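## Task

A slant-cut wooden offcut lies loose on the palm of the robot's upturned right hand. Using only finger motions, rotate it in the hand until its orientation relative to the hand matches the two goal pictures. The task fails if the offcut leaves the hand or contacts anything other than the hand, the wrist camera, the camera's post or the arm's last link. The task also fails if the arm or wrist moves, or if the palm stops facing up. To finish, the offcut must rest still for a moment in the palm or fingers, not touching the wrist, the two plates at the thumb's base, the camera, its post or the arm's end. No hand motor may read moving or overload, or be building toward an overload shutdown; a motor that was off from the start is ignored. Then declare the scene finished.

## Robot and tools

Robot: one arm (six joints: shoulder pan, shoulder lift, elbow, wrist 1-3) ending in a right hand with 16 motors. The arm must not move in this job, so every pose number you send should be 0. A zero offset re-requests the current Hand target, even if the hand point sits slightly short of it.

Frames. Reported poses, velocities and Hand target are in the arm's base frame (nearly level; up is about +z). For hand geometry, use the hand point's own axes. +z runs along the straight fingers toward the tips. +x runs across the palm, away from the thumb. +y points out of the palm's face, so with the palm up +y is roughly world up. The palm surface lies at y = -0.062 m. A mast carrying the wrist camera stands on the palm side at the wrist. Its span is x +0.05 to +0.10, z -0.16 to -0.11, reaching y = +0.06 m.

execute_actions(actions, cameras). actions is a list of actions. Each action is a table of up to 15 rows, one row per 1/30 s step. A short table repeats its final row until 15 steps are filled. Each row is 24 numbers in [-1, 1], in this order:
- Positions 1-6: dx, dy, dz, rx, ry, rz. These are offsets from the Hand target as it stood when the action began, not from the previous row. They run along the base frame's axes, and 1.0 equals 0.6 m or 180 degrees. rx, ry, rz together form one rotation vector. Keep them all at 0.
- Positions 7-22: the sixteen hinge goals, as absolute positions. Order: index_abd, index_mcp, index_pip, index_dip, middle_abd, middle_mcp, middle_pip, middle_dip, ring_abd, ring_mcp, ring_pip, ring_dip, thumb_cmc, thumb_axl, thumb_mcp, thumb_ipl. Each number maps linearly between the hinge's two stops.
- Position 23: current_limit. It sets every motor's current cap linearly, from 0 mA at -1 to 550 mA at +1.
- Position 24: speed. Set-points travel at (speed+1)/2 of 8.5 rad/s.
At the start, current_limit is 0.4 and speed is -0.6. Values persist until you change them.

Hinge ranges, in degrees at +1 and -1, with the straight value in brackets:
- Finger _abd: -60/+60 [0.00]. Toward -1 it swings the finger away from the thumb.
- _mcp: -18/+128 [0.75].
- _pip: -29/+108 [0.58].
- _dip: -21/+117 [0.70].
For _mcp, _pip and _dip, moving toward -1 curls the finger toward the palm.

Thumb ranges:
- thumb_cmc: -20/+120 [0.71]. Toward -1 the thumb swings round in front of the palm.
- thumb_axl: -27/+140 [0.68]. It spins the thumb about its own line. A bent thumb's tip sweeps away from the point it was pressing.
- thumb_mcp: -69/+109 [0.23].
- thumb_ipl: -77/+108 [0.17].
With thumb_axl straight, moving thumb_mcp and thumb_ipl toward -1 bends the thumb toward +z.

To leave the hand unchanged, resend the last 16 hinge numbers plus current_limit and speed. At the very start, first call with an empty actions list and copy the hand_goal values it shows; a 0 is a real command. An empty list also returns all camera images.

Cameras: cam_head_left, cam_head_right and cam_wrist, each 672x504. zoom_image(camera, region=[x0,y0,x1,y1] in pixels, at most 504x504) enlarges part of the latest image from one camera. show_instructions() displays the goal pictures again.

move(target, speed, blend, stop_force, zero, blocking, cameras) drives the arm along a path. Its target uses the same 24-number row, or a list of up to 15 rows, with offsets from the Hand target. speed is in m/s. It is not needed here; any nonzero pose would fail the job. wait(seconds, 0-10) lets the simulation run while holding the last command. stop() brakes a running move. zero_wrist_force() re-zeros the wrist force sensor. finished_scene(scene) ends the scene and cannot be undone; make no further calls after it in the same reply.

Reading results:
- Hand target: the commanded pose.
- hand_goal: the goals now written.
- hand_measured: actual hinge positions on the same scale.
- hand_current_ma: positive means pushing toward -1.
- hand_state: one word per motor. moving; goal (at rest within 0.02 of the goal); blocked (at rest but still pressing); or overload (shut down).
A finger presses only while its goal lies past the object's surface, harder the further past, up to the cap. If a motor's current stays at 495 mA or more for 5 s in total, it shuts down for 10 s, then jumps to its goal. A motor that reads overload from the first reading is permanently off and limp. Joint velocities reading within noise means the arm is still. A HAND FAULT line cancels your remaining motion calls in that reply.

Cautions:
- Keep current_limit moderate and speed low to slow, gentle finger motions that do not fling the object off the palm.
- Avoid goals driven deep into the object, which cause overload.
- Check cameras often.
- Before finishing, set the goals close to the measured positions so all motors read goal, not moving or blocked-at-high-current.
- Make sure the object rests clear of the wrist, the thumb-base plates and the camera mast.
- Never let the object fall.

Each tool is called after "Call:" by a JSON object that holds its "method" and its "body", one argument or row to a line.

Reference images:

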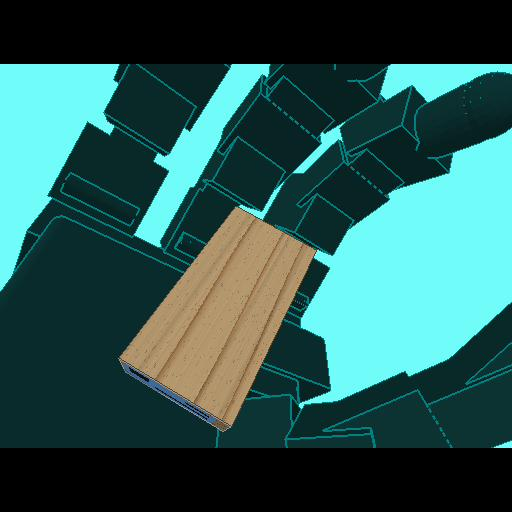

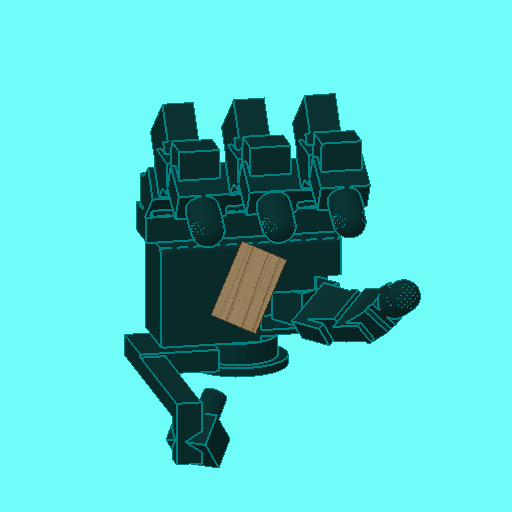

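## Session

Call:
{"method": "execute_actions", "body": {
  "actions": []
}}

Call:
{"method": "show_instructions", "body": {

}}

Call:
{"method": "zoom_image", "body": {
  "camera": "cam_wrist",
  "region": [120, 140, 500, 500]
}}

Scene clock: 0.00 s.
end_effector_position=(+0.6099, +0.0764, +0.4048) hand_goal=(+0.000, +0.046, -0.008, +0.280, +0.000, +0.046, -0.008, +0.280, +0.000, +0.046, -0.008, +0.280, -0.104, +0.266, +0.032, -0.018) hand_measured=(+0.000, +0.058, -0.006, +0.282, +0.000, +0.058, -0.006, +0.282, +0.000, +0.058, -0.006, +0.282, -0.094, +0.270, +0.034, -0.016) hand_current_ma=(+0, +38, +5, +6, +0, +39, +6, +7, +0, +41, +7, +6, +29, +9, +5, +5) hand_state=(goal, goal, goal, goal, goal, goal, goal, goal, goal, goal, goal, goal, goal, goal, goal, goal) hand_current_limit=0.40 hand_speed=-0.60 end_effector_quat_wxyz=(+0.485, +0.461, +0.527, +0.524)
Joint positions: [-0.162 -1.165 2.204 -4.201 -1.304 -0.022]
Joint velocities: within noise
Joint torques (N m): no reading
Wrist force (N): no reading
Wrist torque (N m): no reading
Wrist force, peak (N): no reading
Hand target: +0.6099, +0.0764, +0.4048; +0.485, +0.461, +0.527, +0.524

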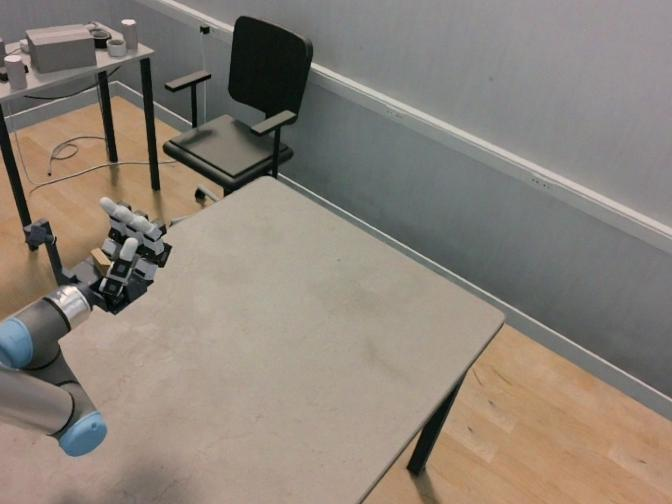

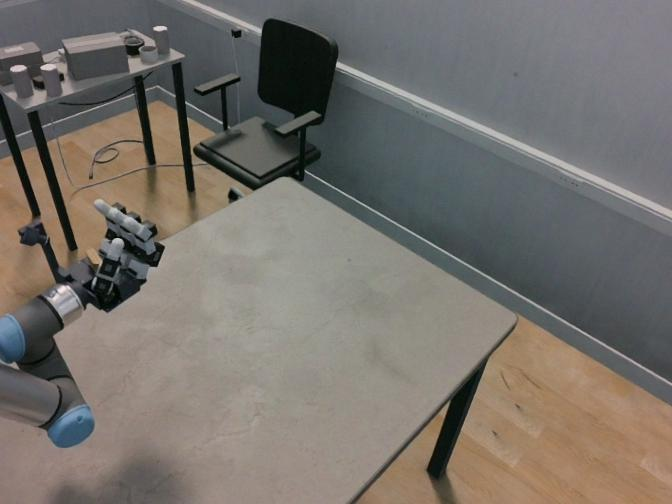

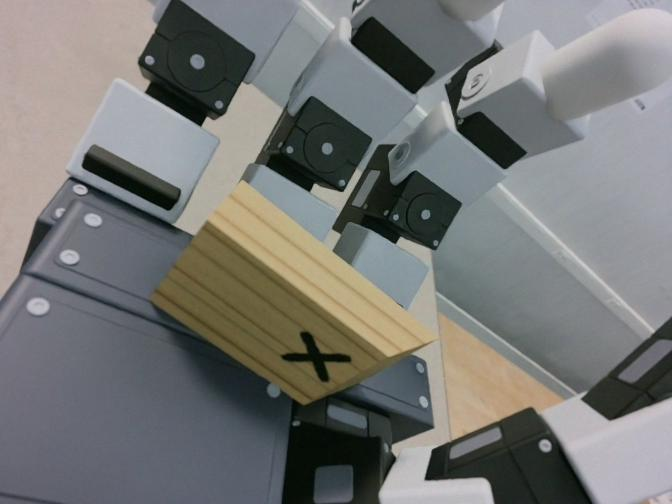

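Reference images for this scene: goal picture from the wrist camera place, goal picture looking into the palm.

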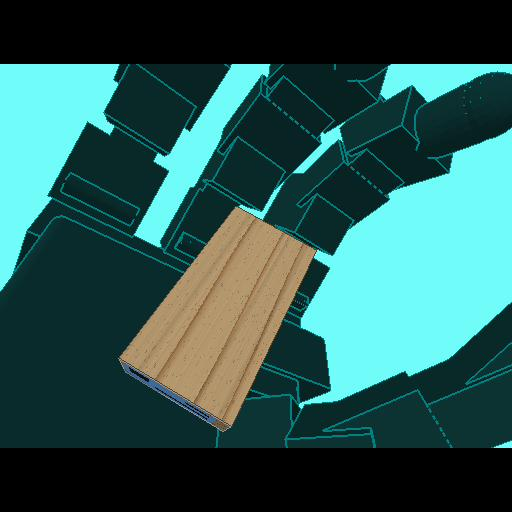

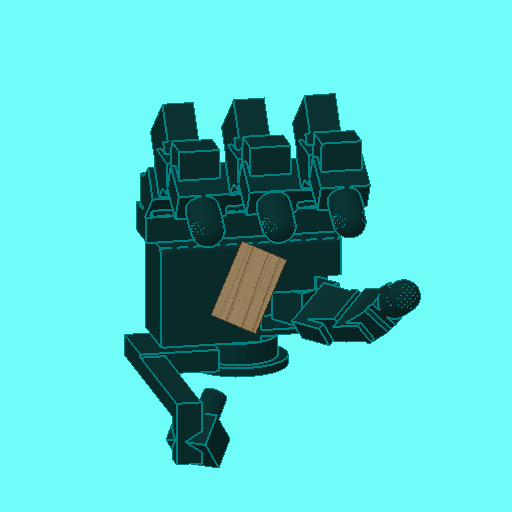

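Scaled by 1.326 from the camera's 672x504 image, which has a finer 960x720 frame.

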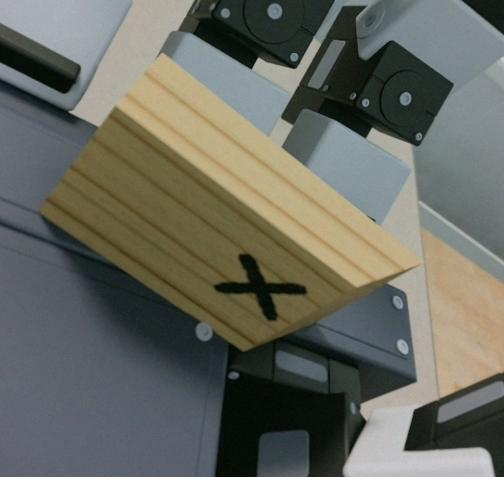

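Call:
{"method": "zoom_image", "body": {
  "camera": "cam_head_left",
  "region": [70, 220, 150, 300]
}}

Call:
{"method": "zoom_image", "body": {
  "camera": "cam_head_right",
  "region": [60, 220, 140, 300]
}}

Call:
{"method": "zoom_image", "body": {
  "camera": "cam_wrist",
  "region": [140, 170, 460, 430]
}}

Scaled by 6.300 from the camera's 672x504 image, which has a finer 960x720 frame.

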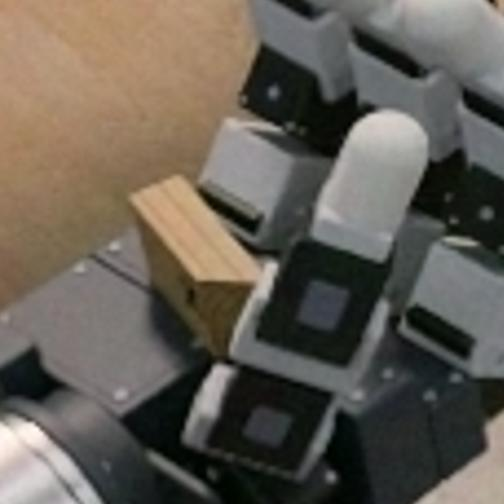

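Scaled by 6.300 from the camera's 672x504 image, which has a finer 960x720 frame.

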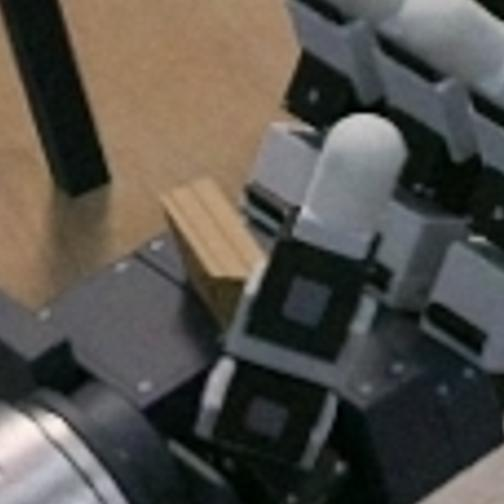

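Scaled by 1.575 from the camera's 672x504 image, which has a finer 960x720 frame.

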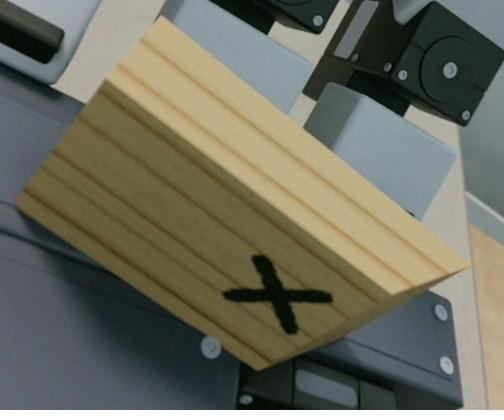

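Call:
{"method": "zoom_image", "body": {
  "camera": "cam_wrist",
  "region": [290, 310, 450, 430]
}}

Call:
{"method": "zoom_image", "body": {
  "camera": "cam_wrist",
  "region": [140, 170, 300, 310]
}}

Scaled by 3.150 from the camera's 672x504 image, which has a finer 960x720 frame.

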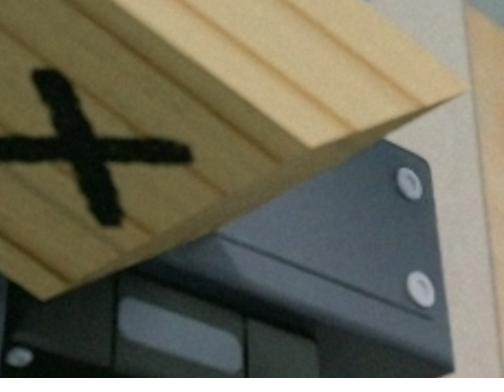

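Scaled by 3.150 from the camera's 672x504 image, which has a finer 960x720 frame.

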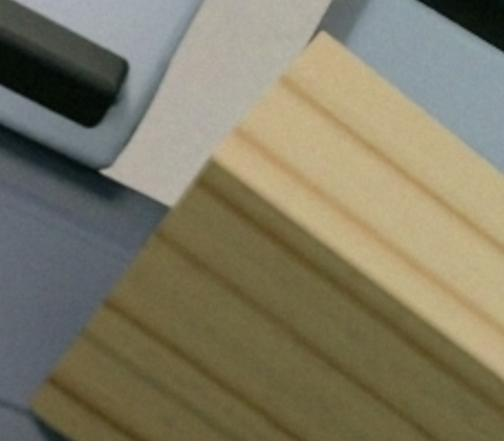

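Call:
{"method": "execute_actions", "body": {
  "actions": [
    [[0,0,0,0,0,0, 0,-0.4,0.4,0.6, 0,-0.4,0.4,0.6, 0,-0.4,0.4,0.6, 0.429,-0.54,0.032,-0.018, 0.4,-0.6]],
    [[0,0,0,0,0,0, 0,-0.4,0.4,0.6, 0,-0.4,0.4,0.6, 0,-0.4,0.4,0.6, 0.429,-0.54,-0.3,-0.3, 0.4,-0.6]],
    [[0,0,0,0,0,0, 0,-0.4,0.4,0.6, 0,-0.4,0.4,0.6, 0,-0.4,0.4,0.6, 0.5,-0.57,-0.674,-0.7, 0.4,-0.6]],
    [[0,0,0,0,0,0, 0,-0.4,0.4,0.6, 0,-0.4,0.4,0.6, 0,-0.4,0.4,0.6, 0.5,-0.57,-0.674,-0.805, 0.4,-0.7]]
  ],
  "cameras": ["cam_wrist"]
}}

Scene clock: 104.27 s.
end_effector_position=(+0.6099, +0.0764, +0.4048) hand_goal=(+0.000, -0.400, +0.400, +0.600, +0.000, -0.400, +0.400, +0.600, +0.000, -0.400, +0.400, +0.600, +0.500, -0.570, -0.674, -0.804) hand_measured=(+0.000, -0.394, +0.398, +0.598, +0.000, -0.394, +0.398, +0.596, +0.000, -0.394, +0.396, +0.596, +0.502, -0.568, -0.674, -0.804) hand_current_ma=(+0, +14, -6, -7, +0, +14, -6, -8, +0, +15, -8, -8, +3, +3, +1, +3) hand_state=(goal, goal, goal, goal, goal, goal, goal, goal, goal, goal, goal, goal, goal, goal, goal, goal) hand_current_limit=0.40 hand_speed=-0.70 end_effector_quat_wxyz=(+0.485, +0.461, +0.527, +0.524)
Joint positions: [-0.162 -1.165 2.204 -4.201 -1.304 -0.022]
Joint torques (N m): [3.09 -26.7 -10.72 -2.18 -0.53 -0.66]
Wrist force (N): [-0.1 -0.2 0.2]
Wrist torque (N m): [-0.12 0.00 -0.03]
Wrist force, peak (N): [0.0 -0.4 0.5]
Hand target: +0.6099, +0.0764, +0.4048; +0.485, +0.461, +0.527, +0.524
Off the commanded pose: 0.000 m, 0 deg.
Images, in order (width x height): cam_wrist 672x504.

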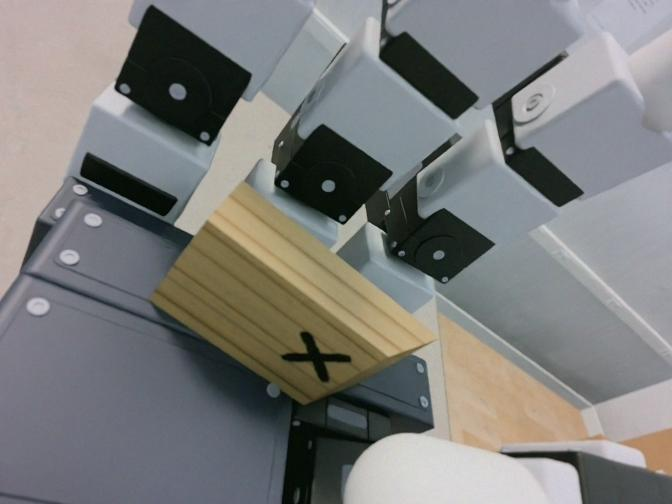

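Call:
{"method": "execute_actions", "body": {
  "actions": [
    [[0,0,0,0,0,0, 0,-0.4,0.4,0.6, 0,-0.4,0.4,0.6, 0,-0.4,0.4,0.6, 0.571,-0.581,-0.730,-1.0, 0.4,-0.8]]
  ],
  "cameras": ["cam_wrist"]
}}

Scene clock: 109.57 s.
end_effector_position=(+0.6099, +0.0764, +0.4048) hand_goal=(+0.000, -0.400, +0.400, +0.600, +0.000, -0.400, +0.400, +0.600, +0.000, -0.400, +0.400, +0.600, +0.572, -0.580, -0.730, -1.000) hand_measured=(+0.000, -0.394, +0.398, +0.598, +0.000, -0.394, +0.398, +0.596, +0.000, -0.394, +0.396, +0.596, +0.572, -0.578, -0.730, -0.998) hand_current_ma=(+0, +14, -6, -7, +0, +14, -6, -8, +0, +15, -8, -8, -1, +3, +2, +3) hand_state=(goal, goal, goal, goal, goal, goal, goal, goal, goal, goal, goal, goal, goal, goal, goal, goal) hand_current_limit=0.40 hand_speed=-0.80 end_effector_quat_wxyz=(+0.485, +0.461, +0.527, +0.524)
Joint positions: [-0.162 -1.165 2.204 -4.201 -1.304 -0.022]
Joint torques (N m): [5.01 -27.67 -9.45 -2.3 -0.78 -0.96]
Wrist force (N): [0.2 -0.1 0.3]
Wrist torque (N m): [-0.12 -0.04 0.00]
Wrist force, peak (N): [-0.1 -0.4 0.3]
Hand target: +0.6099, +0.0764, +0.4048; +0.485, +0.461, +0.527, +0.524
Off the commanded pose: 0.000 m, 0 deg.
Images, in order (width x height): cam_wrist 672x504.

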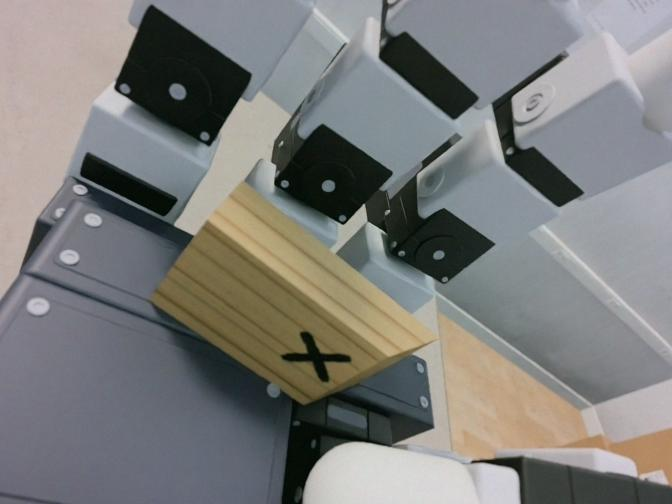

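Call:
{"method": "execute_actions", "body": {
  "actions": [
    [[0,0,0,0,0,0, 0,-0.4,0.4,0.6, 0,-0.4,0.4,0.6, 0,-0.4,0.4,0.6, 0.571,-0.317,-0.730,-1.0, 0.3,-0.85]],
    [[0,0,0,0,0,0, 0,-0.4,0.4,0.6, 0,-0.4,0.4,0.6, 0,-0.4,0.4,0.6, 0.571,-0.18,-0.70,-1.0, 0.3,-0.9]]
  ],
  "cameras": ["cam_wrist"]
}}

Scene clock: 116.30 s.
end_effector_position=(+0.6099, +0.0764, +0.4048) hand_goal=(+0.000, -0.400, +0.400, +0.600, +0.000, -0.400, +0.400, +0.600, +0.000, -0.400, +0.400, +0.600, +0.572, -0.180, -0.700, -1.000) hand_measured=(+0.000, -0.394, +0.398, +0.598, +0.000, -0.394, +0.398, +0.596, +0.000, -0.394, +0.396, +0.596, +0.572, -0.182, -0.704, -1.000) hand_current_ma=(+0, +14, -6, -7, +0, +14, -6, -8, +0, +15, -8, -8, +0, -4, -13, +3) hand_state=(goal, goal, goal, goal, goal, goal, goal, goal, goal, goal, goal, goal, goal, goal, goal, goal) hand_current_limit=0.30 hand_speed=-0.90 end_effector_quat_wxyz=(+0.485, +0.461, +0.527, +0.524)
Joint positions: [-0.162 -1.165 2.204 -4.201 -1.304 -0.022]
Joint torques (N m): [4.62 -26.76 -7.63 -2.9 -1.15 -1.46]
Wrist force (N): [0.0 -0.2 0.2]
Wrist torque (N m): [-0.11 -0.01 -0.01]
Wrist force, peak (N): [0.2 -0.3 0.3]
Hand target: +0.6099, +0.0764, +0.4048; +0.485, +0.461, +0.527, +0.524
Off the commanded pose: 0.000 m, 0 deg.
Images, in order (width x height): cam_wrist 672x504.

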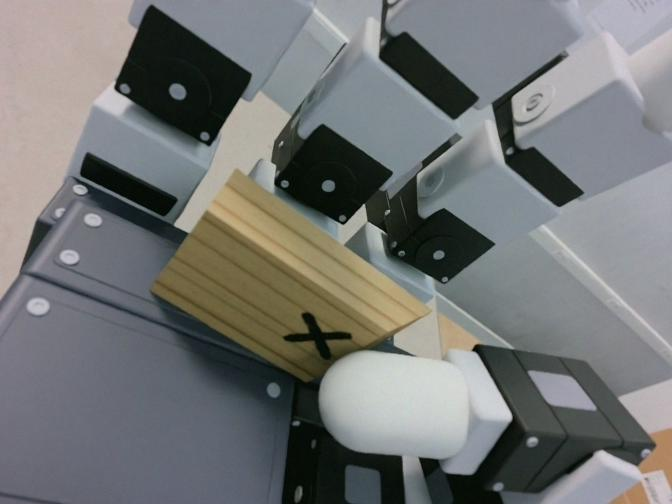

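Call:
{"method": "execute_actions", "body": {
  "actions": [
    [[0,0,0,0,0,0, 0,-0.4,0.4,0.6, 0,-0.4,0.4,0.6, 0,-0.4,0.4,0.6, 0.571,-0.042,-0.674,-1.0, 0.3,-0.88]],
    [[0,0,0,0,0,0, 0,-0.4,0.4,0.6, 0,-0.4,0.4,0.6, 0,-0.4,0.4,0.6, 0.557,0.054,-0.618,-1.0, 0.3,-0.9]]
  ],
  "cameras": ["cam_wrist"]
}}

Scene clock: 119.27 s.
end_effector_position=(+0.6099, +0.0764, +0.4048) hand_goal=(+0.000, -0.400, +0.400, +0.600, +0.000, -0.400, +0.400, +0.600, +0.000, -0.400, +0.400, +0.600, +0.558, +0.054, -0.618, -1.000) hand_measured=(+0.000, -0.394, +0.398, +0.598, +0.000, -0.394, +0.398, +0.596, +0.000, -0.394, +0.396, +0.596, +0.566, +0.052, -0.622, -1.000) hand_current_ma=(+0, +14, -6, -7, +0, +14, -6, -8, +0, +15, -8, -8, +21, -3, -11, +2) hand_state=(goal, goal, goal, goal, goal, goal, goal, goal, goal, goal, goal, goal, goal, goal, goal, goal) hand_current_limit=0.30 hand_speed=-0.90 end_effector_quat_wxyz=(+0.485, +0.461, +0.527, +0.524)
Joint positions: [-0.162 -1.165 2.204 -4.201 -1.304 -0.022]
Joint torques (N m): [4.96 -25.89 -8.87 -2.78 -1.39 -1.59]
Wrist force (N): [-0.1 -0.1 0.2]
Wrist torque (N m): [-0.09 0.01 -0.03]
Wrist force, peak (N): [-0.1 -0.2 0.4]
Hand target: +0.6099, +0.0764, +0.4048; +0.485, +0.461, +0.527, +0.524
Off the commanded pose: 0.000 m, 0 deg.
Images, in order (width x height): cam_wrist 672x504.

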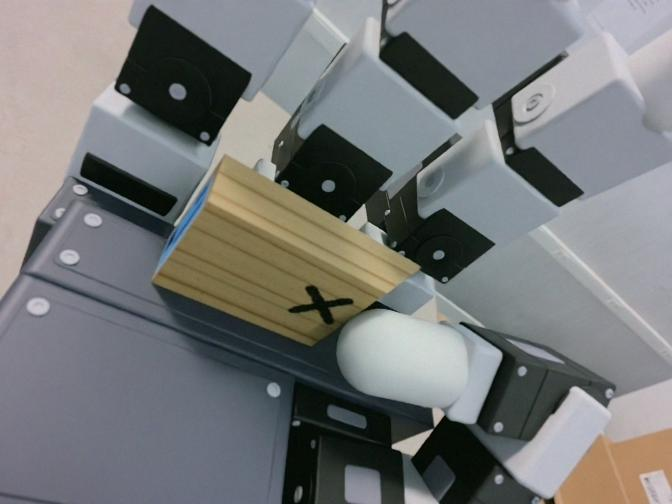

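Call:
{"method": "execute_actions", "body": {
  "actions": [
    [[0,0,0,0,0,0, 0,-0.4,0.4,0.6, 0,-0.4,0.4,0.6, 0,0.0685,-0.889,-0.4145, 0.557,0.054,-0.618,-1.0, 0.4,-0.65]],
    [[0,0,0,0,0,0, 0,-0.4,0.4,0.6, 0,-0.4,0.4,0.6, -0.6,0.0685,-0.889,-0.4145, 0.557,0.054,-0.618,-1.0, 0.3,-0.8]]
  ],
  "cameras": ["cam_wrist"]
}}

Scene clock: 132.20 s.
end_effector_position=(+0.6099, +0.0764, +0.4048) hand_goal=(+0.000, -0.400, +0.400, +0.600, +0.000, -0.400, +0.400, +0.600, -0.600, +0.068, -0.888, -0.414, +0.558, +0.054, -0.618, -1.000) hand_measured=(+0.000, -0.394, +0.398, +0.598, +0.000, -0.394, +0.398, +0.596, -0.598, +0.078, -0.886, -0.412, +0.566, +0.054, -0.618, -1.000) hand_current_ma=(+0, +14, -6, -7, +0, +14, -6, -8, +5, +28, +3, +6, +21, +0, +0, +0) hand_state=(goal, goal, goal, goal, goal, goal, goal, goal, goal, goal, goal, goal, goal, goal, goal, goal) hand_current_limit=0.30 hand_speed=-0.80 end_effector_quat_wxyz=(+0.485, +0.461, +0.527, +0.524)
Joint positions: [-0.162 -1.165 2.204 -4.201 -1.304 -0.022]
Joint torques (N m): [5.51 -25.64 -4.96 -3.52 -1.79 -1.74]
Wrist force (N): [0.0 0.0 0.3]
Wrist torque (N m): [-0.08 0.00 -0.02]
Wrist force, peak (N): [0.1 -0.3 0.4]
Hand target: +0.6099, +0.0764, +0.4048; +0.485, +0.461, +0.527, +0.524
Off the commanded pose: 0.000 m, 0 deg.
Images, in order (width x height): cam_wrist 672x504.

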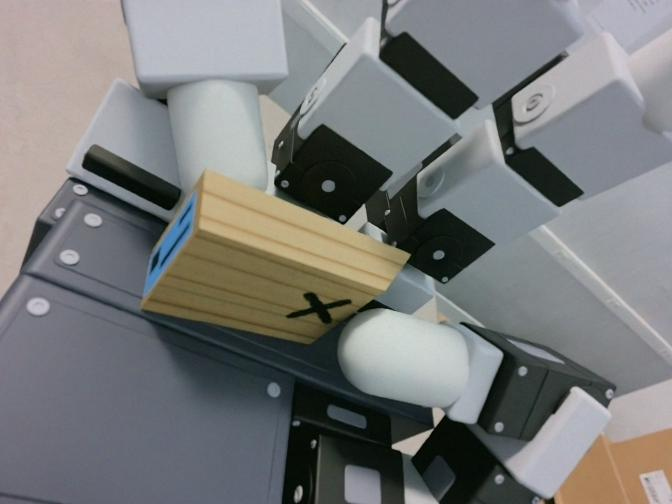

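Call:
{"method": "execute_actions", "body": {
  "actions": [
    [[0,0,0,0,0,0, 0,-0.4,0.4,0.6, 0,-0.4,0.4,0.6, -0.633,-0.137,-0.898,-0.125, 0.557,0.054,-0.618,-1.0, 0.3,-0.9]]
  ],
  "cameras": ["cam_wrist"]
}}

Call:
{"method": "execute_actions", "body": {
  "actions": [
    [[0,0,0,0,0,0, 0,-0.4,0.4,0.6, 0,-0.4,0.4,0.6, -0.667,-0.274,-1.0,0.268, 0.557,0.054,-0.618,-1.0, 0.3,-0.9]]
  ],
  "cameras": ["cam_wrist"]
}}

Scene clock: 134.40 s.
end_effector_position=(+0.6099, +0.0764, +0.4048) hand_goal=(+0.000, -0.400, +0.400, +0.600, +0.000, -0.400, +0.400, +0.600, -0.632, -0.136, -0.898, -0.124, +0.558, +0.054, -0.618, -1.000) hand_measured=(+0.000, -0.394, +0.398, +0.598, +0.000, -0.394, +0.398, +0.596, -0.630, -0.130, -0.898, -0.128, +0.566, +0.054, -0.618, -1.000) hand_current_ma=(+0, +14, -6, -7, +0, +14, -6, -8, +4, +17, +1, -10, +21, +0, +0, +0) hand_state=(goal, goal, goal, goal, goal, goal, goal, goal, goal, goal, goal, goal, goal, goal, goal, goal) hand_current_limit=0.30 hand_speed=-0.90 end_effector_quat_wxyz=(+0.485, +0.461, +0.527, +0.524)
Joint positions: [-0.162 -1.165 2.204 -4.201 -1.304 -0.022]
Joint torques (N m): [4.78 -25.27 -5.37 -3.75 -1.98 -1.44]
Wrist force (N): [-0.2 -0.2 0.2]
Wrist torque (N m): [-0.11 0.02 -0.04]
Wrist force, peak (N): [0.1 -0.1 0.5]
Hand target: +0.6099, +0.0764, +0.4048; +0.485, +0.461, +0.527, +0.524
Off the commanded pose: 0.000 m, 0 deg.
Images, in order (width x height): cam_wrist 672x504.

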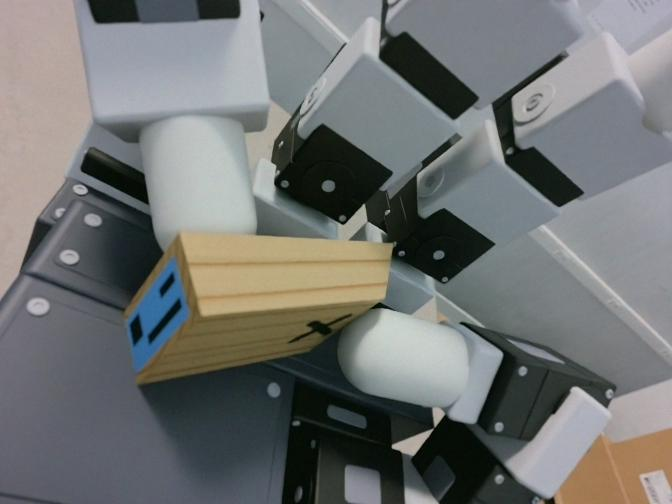

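Scene clock: 135.77 s.
end_effector_position=(+0.6099, +0.0764, +0.4048) hand_goal=(+0.000, -0.400, +0.400, +0.600, +0.000, -0.400, +0.400, +0.600, -0.666, -0.274, -1.000, +0.268, +0.558, +0.054, -0.618, -1.000) hand_measured=(+0.000, -0.394, +0.398, +0.598, +0.000, -0.394, +0.398, +0.596, -0.664, -0.270, -1.000, +0.264, +0.566, +0.054, -0.618, -1.000) hand_current_ma=(+0, +14, -6, -7, +0, +14, -6, -8, +5, +9, +1, -10, +21, +0, +0, +0) hand_state=(goal, goal, goal, goal, goal, goal, goal, goal, goal, goal, goal, goal, goal, goal, goal, goal) hand_current_limit=0.30 hand_speed=-0.90 end_effector_quat_wxyz=(+0.485, +0.461, +0.527, +0.524)
Joint positions: [-0.162 -1.165 2.204 -4.201 -1.304 -0.022]
Joint torques (N m): [4.93 -25.93 -4.63 -3.73 -2.06 -1.58]
Wrist force (N): [0.0 -0.1 0.2]
Wrist torque (N m): [-0.10 -0.01 -0.01]
Wrist force, peak (N): [-0.3 -0.2 0.4]
Hand target: +0.6099, +0.0764, +0.4048; +0.485, +0.461, +0.527, +0.524
Off the commanded pose: 0.000 m, 0 deg.
Images, in order (width x height): cam_wrist 672x504.

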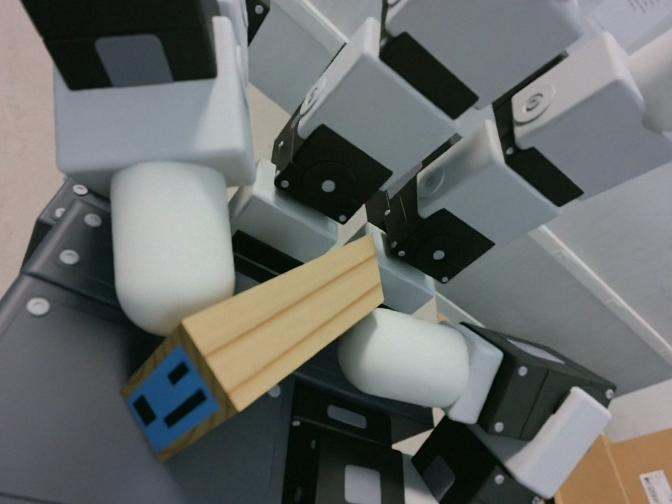

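Call:
{"method": "execute_actions", "body": {
  "actions": [
    [[0,0,0,0,0,0, 0,-0.4,0.4,0.6, 0,-0.4,0.4,0.6, -0.667,-0.274,-1.0,0.268, 0.643,0.089,-0.765,-0.870, 0.3,-0.9]]
  ],
  "cameras": ["cam_wrist"]
}}

Call:
{"method": "execute_actions", "body": {
  "actions": [
    [[0,0,0,0,0,0, 0,-0.4,0.4,0.6, 0,-0.4,0.4,0.6, -0.667,-0.274,-1.0,0.268, 0.714,0.138,-0.907,-0.727, 0.3,-0.9]]
  ],
  "cameras": ["cam_wrist"]
}}

Scene clock: 148.43 s.
end_effector_position=(+0.6099, +0.0764, +0.4048) hand_goal=(+0.000, -0.400, +0.400, +0.600, +0.000, -0.400, +0.400, +0.600, -0.666, -0.274, -1.000, +0.268, +0.644, +0.090, -0.764, -0.870) hand_measured=(+0.000, -0.394, +0.398, +0.598, +0.000, -0.394, +0.398, +0.596, -0.664, -0.270, -1.000, +0.264, +0.632, +0.076, -0.662, -0.874) hand_current_ma=(+0, +14, -6, -7, +0, +14, -6, -8, +5, +8, +1, -8, -37, -50, +357, -11) hand_state=(goal, goal, goal, goal, goal, goal, goal, goal, goal, goal, goal, goal, goal, goal, blocked, goal) hand_current_limit=0.30 hand_speed=-0.90 end_effector_quat_wxyz=(+0.485, +0.461, +0.527, +0.524)
Joint positions: [-0.162 -1.165 2.204 -4.201 -1.304 -0.022]
Joint torques (N m): [4.07 -24.78 -4.33 -3.91 -2.43 -1.66]
Wrist force (N): [0.0 0.1 0.3]
Wrist torque (N m): [-0.08 -0.01 -0.01]
Wrist force, peak (N): [-0.3 -0.2 0.4]
Hand target: +0.6099, +0.0764, +0.4048; +0.485, +0.461, +0.527, +0.524
Off the commanded pose: 0.000 m, 0 deg.
Images, in order (width x height): cam_wrist 672x504.

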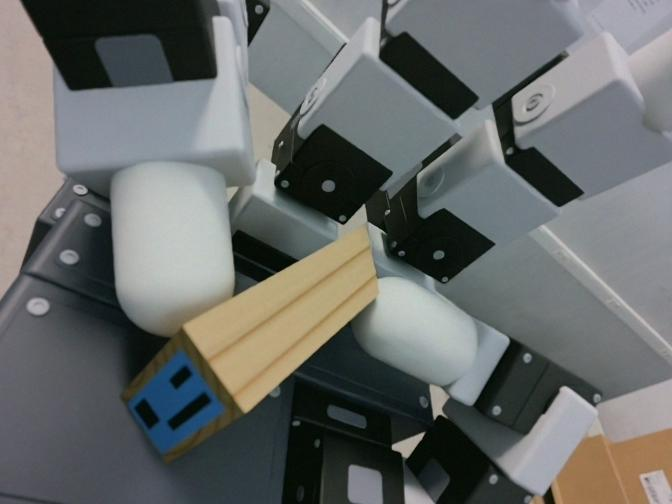

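Scene clock: 149.23 s.
end_effector_position=(+0.6099, +0.0764, +0.4048) hand_goal=(+0.000, -0.400, +0.400, +0.600, +0.000, -0.400, +0.400, +0.600, -0.666, -0.274, -1.000, +0.268, +0.714, +0.138, -0.906, -0.726) hand_measured=(+0.000, -0.394, +0.398, +0.598, +0.000, -0.394, +0.398, +0.596, -0.664, -0.270, -1.000, +0.264, +0.716, +0.116, -0.670, -0.730) hand_current_ma=(+0, +14, -6, -7, +0, +14, -6, -8, +5, +8, +1, -8, +5, -89, +358, -11) hand_state=(goal, goal, goal, goal, goal, goal, goal, goal, goal, goal, goal, goal, goal, blocked, blocked, goal) hand_current_limit=0.30 hand_speed=-0.90 end_effector_quat_wxyz=(+0.485, +0.461, +0.527, +0.524)
Joint positions: [-0.162 -1.165 2.204 -4.201 -1.304 -0.022]
Joint torques (N m): [4.21 -24.53 -3.35 -4.15 -2.56 -1.75]
Wrist force (N): [0.1 0.1 0.2]
Wrist torque (N m): [-0.08 -0.03 0.00]
Wrist force, peak (N): [0.0 0.0 0.5]
Hand target: +0.6099, +0.0764, +0.4048; +0.485, +0.461, +0.527, +0.524
Off the commanded pose: 0.000 m, 0 deg.
Images, in order (width x height): cam_wrist 672x504.

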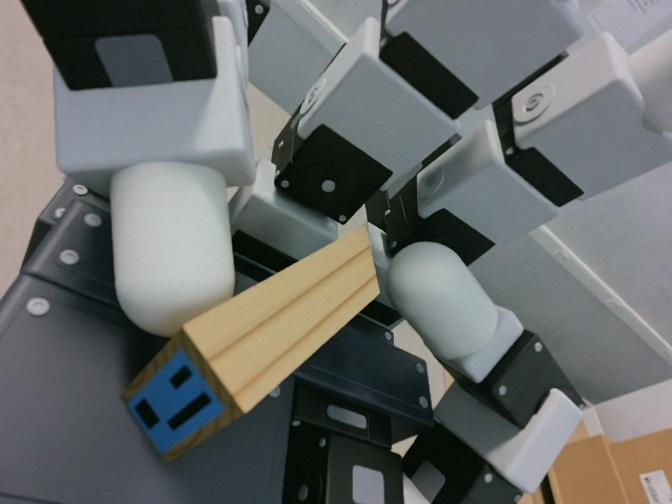

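Call:
{"method": "execute_actions", "body": {
  "actions": []
}}

Scene clock: 150.30 s.
end_effector_position=(+0.6099, +0.0764, +0.4048) hand_goal=(+0.000, -0.400, +0.400, +0.600, +0.000, -0.400, +0.400, +0.600, -0.666, -0.274, -1.000, +0.268, +0.714, +0.138, -0.906, -0.726) hand_measured=(+0.000, -0.394, +0.398, +0.598, +0.000, -0.394, +0.398, +0.596, -0.664, -0.270, -1.000, +0.264, +0.716, +0.116, -0.670, -0.730) hand_current_ma=(+0, +14, -6, -7, +0, +14, -6, -8, +5, +8, +1, -8, +5, -89, +358, -11) hand_state=(goal, goal, goal, goal, goal, goal, goal, goal, goal, goal, goal, goal, goal, blocked, blocked, goal) hand_current_limit=0.30 hand_speed=-0.90 end_effector_quat_wxyz=(+0.485, +0.461, +0.527, +0.524)
Joint positions: [-0.162 -1.165 2.204 -4.201 -1.304 -0.022]
Joint velocities: within noise
Joint torques (N m): [4.11 -24.12 -3.31 -3.95 -2.52 -1.62]
Wrist force (N): [0.1 -0.1 0.2]
Wrist torque (N m): [-0.11 -0.03 0.00]
Wrist force, peak (N): [-0.2 -0.3 0.3]
Hand target: +0.6099, +0.0764, +0.4048; +0.485, +0.461, +0.527, +0.524
Off the commanded pose: 0.000 m, 0 deg.

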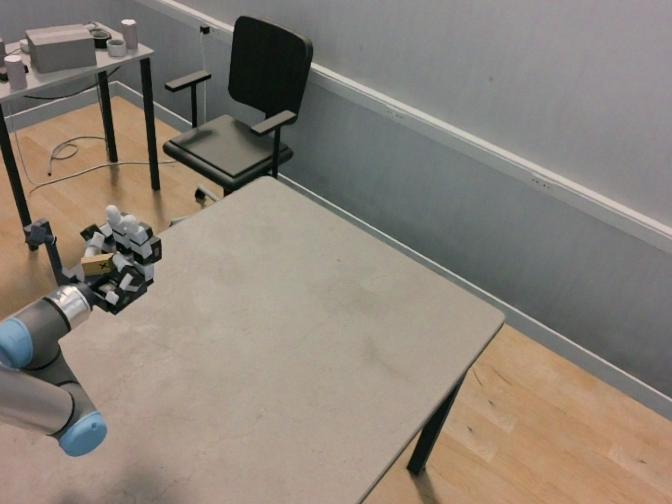

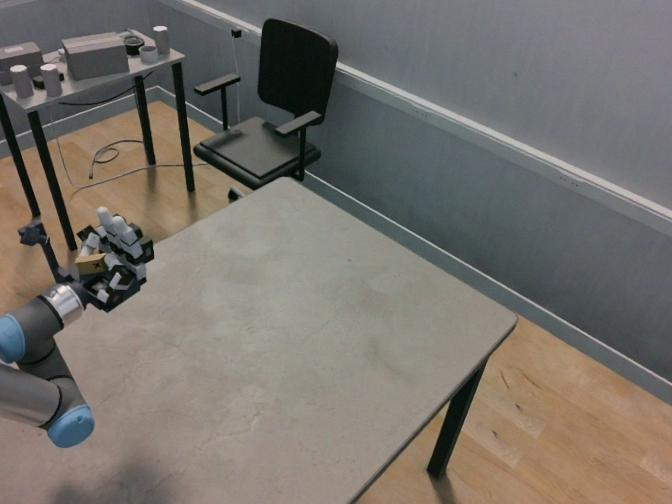

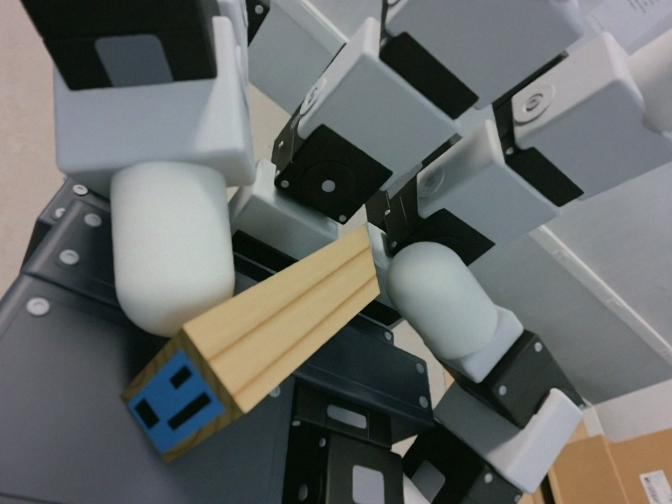

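Call:
{"method": "zoom_image", "body": {
  "camera": "cam_wrist",
  "region": [220, 160, 520, 420]
}}

Call:
{"method": "zoom_image", "body": {
  "camera": "cam_head_left",
  "region": [20, 190, 180, 330]
}}

Scaled by 1.680 from the camera's 672x504 image, which has a finer 960x720 frame.

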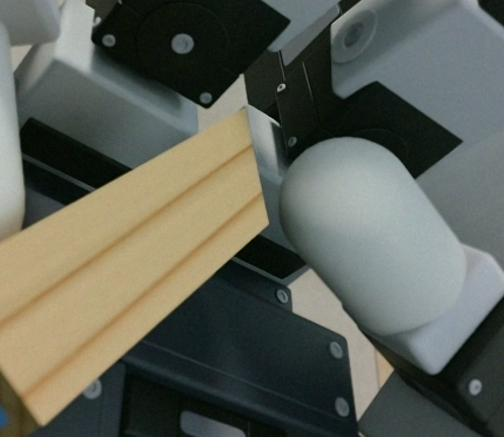

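Scaled by 3.150 from the camera's 672x504 image, which has a finer 960x720 frame.

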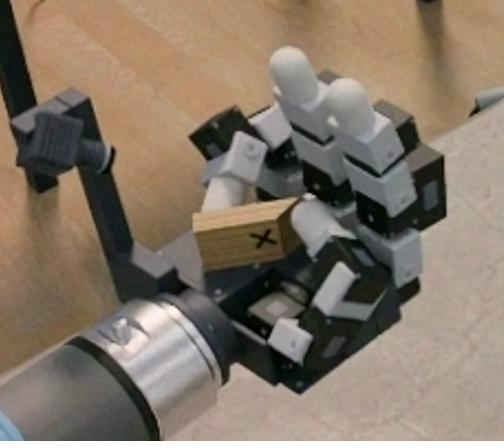

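Call:
{"method": "execute_actions", "body": {
  "actions": [
    [[0,0,0,0,0,0, 0,-0.4,0.4,0.6, 0,0.685,0.577,0.696, -0.667,-0.274,-1.0,0.268, 0.5,0.14,-0.53,-0.993, 0.4,-0.75]]
  ],
  "cameras": ["cam_wrist"]
}}

Scene clock: 159.77 s.
end_effector_position=(+0.6099, +0.0764, +0.4048) hand_goal=(+0.000, -0.400, +0.400, +0.600, +0.000, +0.686, +0.578, +0.696, -0.666, -0.274, -1.000, +0.268, +0.500, +0.140, -0.530, -0.992) hand_measured=(+0.000, -0.394, +0.398, +0.598, +0.000, +0.692, +0.578, +0.694, -0.664, -0.270, -1.000, +0.264, +0.508, +0.144, -0.534, -0.990) hand_current_ma=(+0, +14, -6, -7, +0, +20, +0, -6, +5, +8, +1, -8, +26, +9, -12, +3) hand_state=(goal, goal, goal, goal, goal, goal, goal, goal, goal, goal, goal, goal, goal, goal, goal, goal) hand_current_limit=0.40 hand_speed=-0.75 end_effector_quat_wxyz=(+0.485, +0.461, +0.527, +0.524)
Joint positions: [-0.162 -1.165 2.204 -4.201 -1.304 -0.022]
Joint torques (N m): [5.19 -24.43 -3.06 -3.89 -2.57 -1.45]
Wrist force (N): [-0.2 -0.2 0.4]
Wrist torque (N m): [-0.08 0.02 -0.03]
Wrist force, peak (N): [0.3 -0.1 0.5]
Hand target: +0.6099, +0.0764, +0.4048; +0.485, +0.461, +0.527, +0.524
Off the commanded pose: 0.000 m, 0 deg.
Images, in order (width x height): cam_wrist 672x504.

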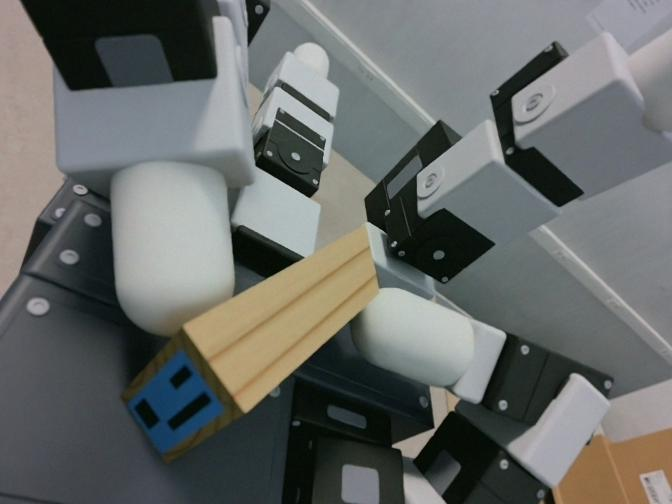

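Call:
{"method": "execute_actions", "body": {
  "actions": [
    [[0,0,0,0,0,0, 0,-0.4,0.4,0.6, 0,0.685,0.577,0.696, -0.667,-0.274,-1.0,0.268, 0.464,0.166,-0.620,-0.885, 0.3,-0.9]]
  ],
  "cameras": ["cam_wrist"]
}}

Call:
{"method": "execute_actions", "body": {
  "actions": [
    [[0,0,0,0,0,0, 0,-0.4,0.4,0.6, 0,0.685,0.577,0.696, -0.667,-0.274,-1.0,0.268, 0.429,0.184,-0.710,-0.762, 0.3,-0.9]]
  ],
  "cameras": ["cam_wrist"]
}}

Scene clock: 161.90 s.
end_effector_position=(+0.6099, +0.0764, +0.4048) hand_goal=(+0.000, -0.400, +0.400, +0.600, +0.000, +0.686, +0.578, +0.696, -0.666, -0.274, -1.000, +0.268, +0.464, +0.166, -0.620, -0.884) hand_measured=(+0.000, -0.394, +0.398, +0.598, +0.000, +0.692, +0.578, +0.694, -0.664, -0.270, -1.000, +0.264, +0.466, +0.166, -0.610, -0.888) hand_current_ma=(+0, +14, -6, -7, +0, +20, +0, -6, +5, +8, +1, -8, +7, -1, +35, -12) hand_state=(goal, goal, goal, goal, goal, goal, goal, goal, goal, goal, goal, goal, goal, goal, goal, goal) hand_current_limit=0.30 hand_speed=-0.90 end_effector_quat_wxyz=(+0.485, +0.461, +0.527, +0.524)
Joint positions: [-0.162 -1.165 2.204 -4.201 -1.304 -0.022]
Joint torques (N m): [3.66 -23.56 -3.63 -3.86 -2.54 -1.48]
Wrist force (N): [0.1 -0.2 0.2]
Wrist torque (N m): [-0.06 -0.02 -0.01]
Wrist force, peak (N): [-0.1 -0.4 0.3]
Hand target: +0.6099, +0.0764, +0.4048; +0.485, +0.461, +0.527, +0.524
Off the commanded pose: 0.000 m, 0 deg.
Images, in order (width x height): cam_wrist 672x504.

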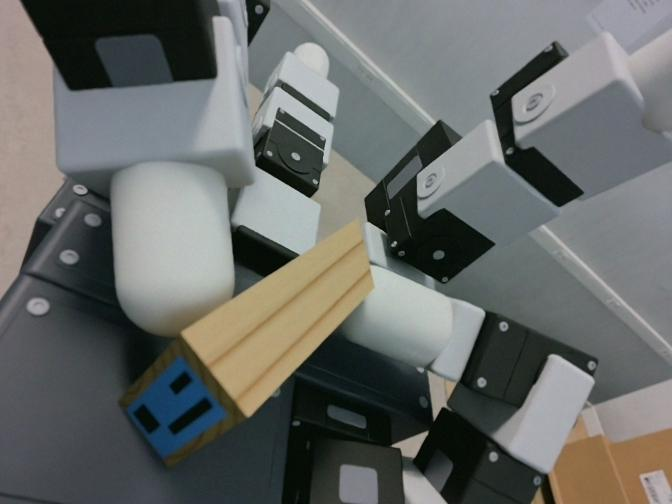

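Scene clock: 162.60 s.
end_effector_position=(+0.6099, +0.0764, +0.4048) hand_goal=(+0.000, -0.400, +0.400, +0.600, +0.000, +0.686, +0.578, +0.696, -0.666, -0.274, -1.000, +0.268, +0.430, +0.184, -0.710, -0.762) hand_measured=(+0.000, -0.394, +0.398, +0.598, +0.000, +0.692, +0.578, +0.694, -0.664, -0.270, -1.000, +0.266, +0.426, +0.178, -0.672, -0.766) hand_current_ma=(+0, +14, -6, -7, +0, +20, +0, -6, +5, +8, +1, -7, -7, -21, +186, -11) hand_state=(goal, goal, goal, goal, goal, goal, goal, goal, goal, goal, goal, goal, goal, goal, blocked, goal) hand_current_limit=0.30 hand_speed=-0.90 end_effector_quat_wxyz=(+0.485, +0.461, +0.527, +0.524)
Joint positions: [-0.162 -1.165 2.204 -4.201 -1.304 -0.022]
Joint torques (N m): [5.12 -24.53 -2.43 -3.9 -2.43 -1.59]
Wrist force (N): [0.0 0.1 0.2]
Wrist torque (N m): [-0.03 -0.01 -0.01]
Wrist force, peak (N): [0.1 -0.2 0.4]
Hand target: +0.6099, +0.0764, +0.4048; +0.485, +0.461, +0.527, +0.524
Off the commanded pose: 0.000 m, 0 deg.
Images, in order (width x height): cam_wrist 672x504.

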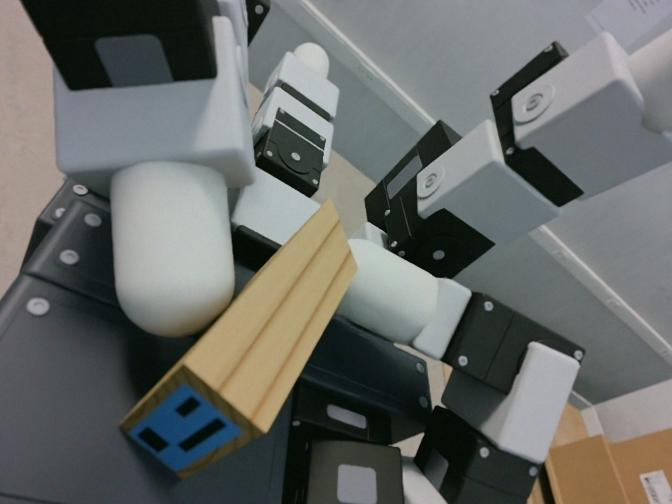

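Call:
{"method": "execute_actions", "body": {
  "actions": [
    [[0,0,0,0,0,0, 0,-0.4,0.4,0.6, 0,0.685,0.577,0.696, -0.05,-0.274,-1.0,0.268, 0.5,0.138,-0.472,-0.978, 0.3,-0.8]],
    [[0,0,0,0,0,0, 0,-0.4,0.4,0.6, 0,0.685,0.577,0.696, -0.05,-0.2055,-0.74,-0.0377, 0.5,0.083,-0.629,-0.981, 0.3,-0.8]],
    [[0,0,0,0,0,0, 0,-0.4,0.4,0.6, 0,0.685,0.577,0.696, -0.05,-0.2055,-0.74,-0.0377, 0.5,0.049,-0.756,-0.844, 0.3,-0.9]]
  ],
  "cameras": ["cam_wrist"]
}}

Scene clock: 186.20 s.
end_effector_position=(+0.6099, +0.0764, +0.4048) hand_goal=(+0.000, -0.400, +0.400, +0.600, +0.000, +0.686, +0.578, +0.696, -0.050, -0.206, -0.740, -0.038, +0.500, +0.050, -0.756, -0.844) hand_measured=(+0.000, -0.394, +0.398, +0.598, +0.000, +0.692, +0.578, +0.694, -0.054, -0.208, -0.748, -0.036, +0.502, +0.054, -0.756, -0.848) hand_current_ma=(+0, +14, -6, -7, +0, +20, +0, -6, -7, -3, -22, +6, +2, +14, +2, -13) hand_state=(goal, goal, goal, goal, goal, goal, goal, goal, goal, goal, goal, goal, goal, goal, goal, goal) hand_current_limit=0.30 hand_speed=-0.90 end_effector_quat_wxyz=(+0.485, +0.461, +0.527, +0.524)
Joint positions: [-0.162 -1.165 2.204 -4.201 -1.304 -0.022]
Joint torques (N m): [3.33 -22.77 -2.89 -3.7 -2.57 -1.45]
Wrist force (N): [0.0 -0.1 0.2]
Wrist torque (N m): [-0.05 -0.01 -0.02]
Wrist force, peak (N): [-0.2 -0.4 0.4]
Hand target: +0.6099, +0.0764, +0.4048; +0.485, +0.461, +0.527, +0.524
Off the commanded pose: 0.000 m, 0 deg.
Images, in order (width x height): cam_wrist 672x504.

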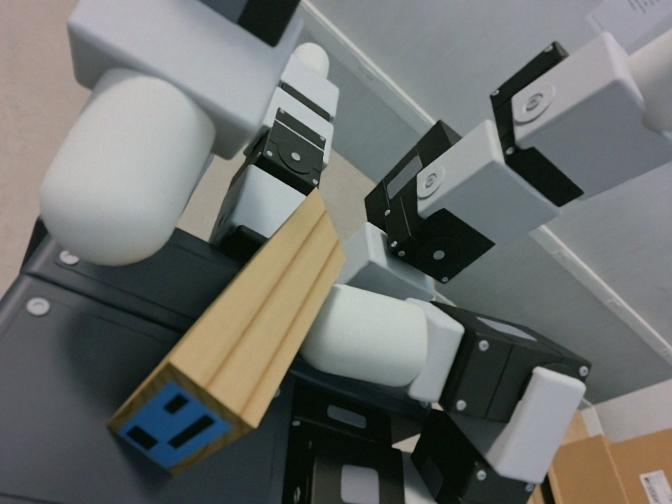

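Call:
{"method": "execute_actions", "body": {
  "actions": [
    [[0,0,0,0,0,0, 0,-0.4,0.4,0.6, 0,0.685,0.577,0.696, -0.05,-0.2055,-0.74,-0.0377, 0.5,0.0275,-0.885,-0.693, 0.3,-0.9]]
  ],
  "cameras": ["cam_wrist"]
}}

Scene clock: 187.50 s.
end_effector_position=(+0.6099, +0.0764, +0.4048) hand_goal=(+0.000, -0.400, +0.400, +0.600, +0.000, +0.686, +0.578, +0.696, -0.050, -0.206, -0.740, -0.038, +0.500, +0.028, -0.884, -0.692) hand_measured=(+0.000, -0.394, +0.398, +0.598, +0.000, +0.692, +0.578, +0.694, -0.054, -0.208, -0.748, -0.036, +0.502, +0.032, -0.884, -0.696) hand_current_ma=(+0, +14, -6, -7, +0, +20, +0, -6, -7, -3, -22, +6, +2, +12, +0, -13) hand_state=(goal, goal, goal, goal, goal, goal, goal, goal, goal, goal, goal, goal, goal, goal, goal, goal) hand_current_limit=0.30 hand_speed=-0.90 end_effector_quat_wxyz=(+0.485, +0.461, +0.527, +0.524)
Joint positions: [-0.162 -1.165 2.204 -4.201 -1.304 -0.022]
Joint torques (N m): [3.99 -23.27 -3.14 -3.57 -2.55 -1.69]
Wrist force (N): [0.0 -0.2 0.4]
Wrist torque (N m): [-0.07 0.00 -0.03]
Wrist force, peak (N): [0.0 -0.1 0.4]
Hand target: +0.6099, +0.0764, +0.4048; +0.485, +0.461, +0.527, +0.524
Off the commanded pose: 0.000 m, 0 deg.
Images, in order (width x height): cam_wrist 672x504.

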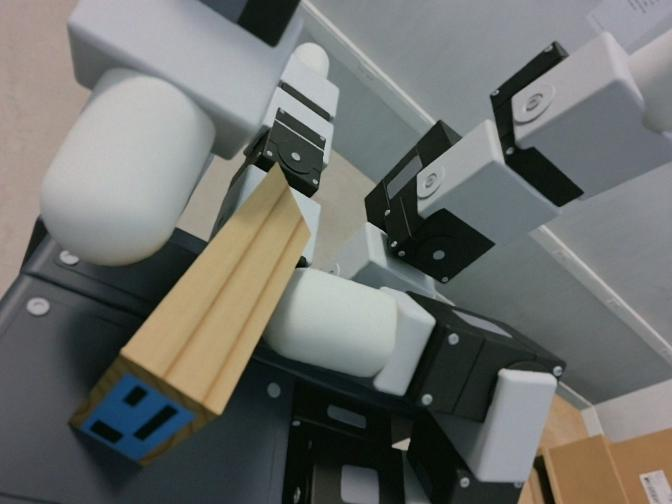

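Call:
{"method": "execute_actions", "body": {
  "actions": [
    [[0,0,0,0,0,0, 0,-0.4,0.4,0.6, 0,0.685,0.577,0.696, -0.333,-0.0685,-0.917,0.122, 0.5,0.0275,-0.885,-0.693, 0.3,-0.85]],
    [[0,0,0,0,0,0, 0,-0.4,0.4,0.6, 0,0.685,0.577,0.696, -0.55,-0.0685,-0.972,0.167, 0.5,0.0275,-0.885,-0.693, 0.3,-0.9]]
  ],
  "cameras": ["cam_wrist"]
}}

Call:
{"method": "execute_actions", "body": {
  "actions": [
    [[0,0,0,0,0,0, 0,-0.4,0.4,0.6, 0,0.685,0.577,0.696, -0.75,-0.096,-0.908,0.013, 0.5,0.0275,-0.885,-0.693, 0.3,-0.92]]
  ],
  "cameras": ["cam_wrist"]
}}

Scene clock: 196.20 s.
end_effector_position=(+0.6099, +0.0764, +0.4048) hand_goal=(+0.000, -0.400, +0.400, +0.600, +0.000, +0.686, +0.578, +0.696, -0.550, -0.068, -0.972, +0.168, +0.500, +0.028, -0.884, -0.692) hand_measured=(+0.000, -0.394, +0.398, +0.598, +0.000, +0.692, +0.578, +0.694, -0.522, -0.064, -0.938, +0.184, +0.504, +0.038, -0.880, -0.698) hand_current_ma=(+0, +14, -6, -7, +0, +20, +0, -6, +84, +14, +115, +53, +10, +35, +13, -23) hand_state=(goal, goal, goal, goal, goal, goal, goal, goal, blocked, goal, blocked, goal, goal, goal, goal, goal) hand_current_limit=0.30 hand_speed=-0.90 end_effector_quat_wxyz=(+0.485, +0.461, +0.527, +0.524)
Joint positions: [-0.162 -1.165 2.204 -4.201 -1.304 -0.022]
Joint torques (N m): [4.24 -22.42 -3.92 -3.56 -2.4 -1.51]
Wrist force (N): [0.0 -0.1 0.2]
Wrist torque (N m): [-0.05 0.00 -0.02]
Wrist force, peak (N): [0.0 -0.3 0.5]
Hand target: +0.6099, +0.0764, +0.4048; +0.485, +0.461, +0.527, +0.524
Off the commanded pose: 0.000 m, 0 deg.
Images, in order (width x height): cam_wrist 672x504.

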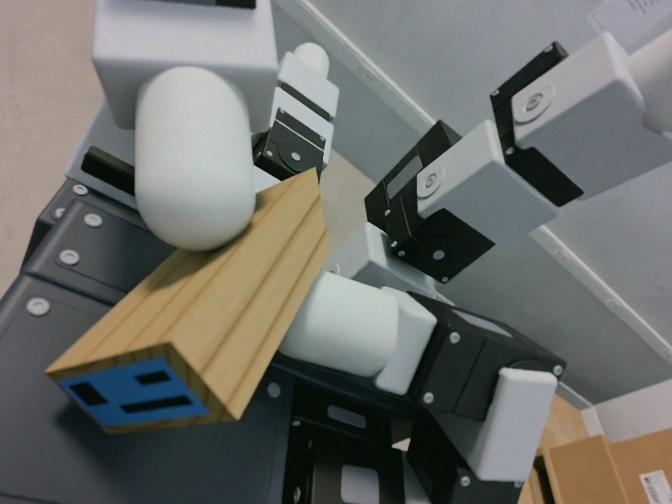

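Scene clock: 197.07 s.
end_effector_position=(+0.6099, +0.0764, +0.4048) hand_goal=(+0.000, -0.400, +0.400, +0.600, +0.000, +0.686, +0.578, +0.696, -0.750, -0.096, -0.908, +0.014, +0.500, +0.028, -0.884, -0.692) hand_measured=(+0.000, -0.394, +0.398, +0.598, +0.000, +0.692, +0.578, +0.694, -0.712, -0.086, -0.852, +0.078, +0.514, +0.040, -0.868, -0.698) hand_current_ma=(+0, +14, -6, -7, +0, +20, +0, -6, +118, +33, +208, +251, +41, +47, +66, -23) hand_state=(goal, goal, goal, goal, goal, goal, goal, goal, blocked, goal, blocked, blocked, goal, goal, goal, goal) hand_current_limit=0.30 hand_speed=-0.92 end_effector_quat_wxyz=(+0.485, +0.461, +0.527, +0.524)
Joint positions: [-0.162 -1.165 2.204 -4.201 -1.304 -0.022]
Joint torques (N m): [3.8 -22.9 -3.25 -3.51 -2.49 -1.53]
Wrist force (N): [0.0 -0.2 0.2]
Wrist torque (N m): [-0.06 0.00 -0.03]
Wrist force, peak (N): [0.2 -0.2 0.4]
Hand target: +0.6099, +0.0764, +0.4048; +0.485, +0.461, +0.527, +0.524
Off the commanded pose: 0.000 m, 0 deg.
Images, in order (width x height): cam_wrist 672x504.

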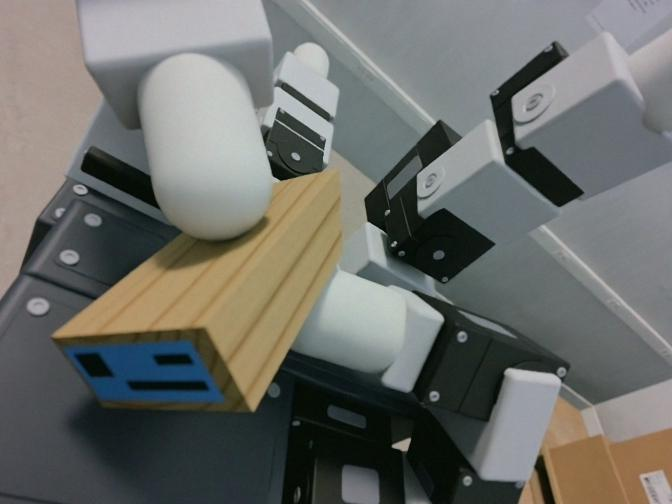

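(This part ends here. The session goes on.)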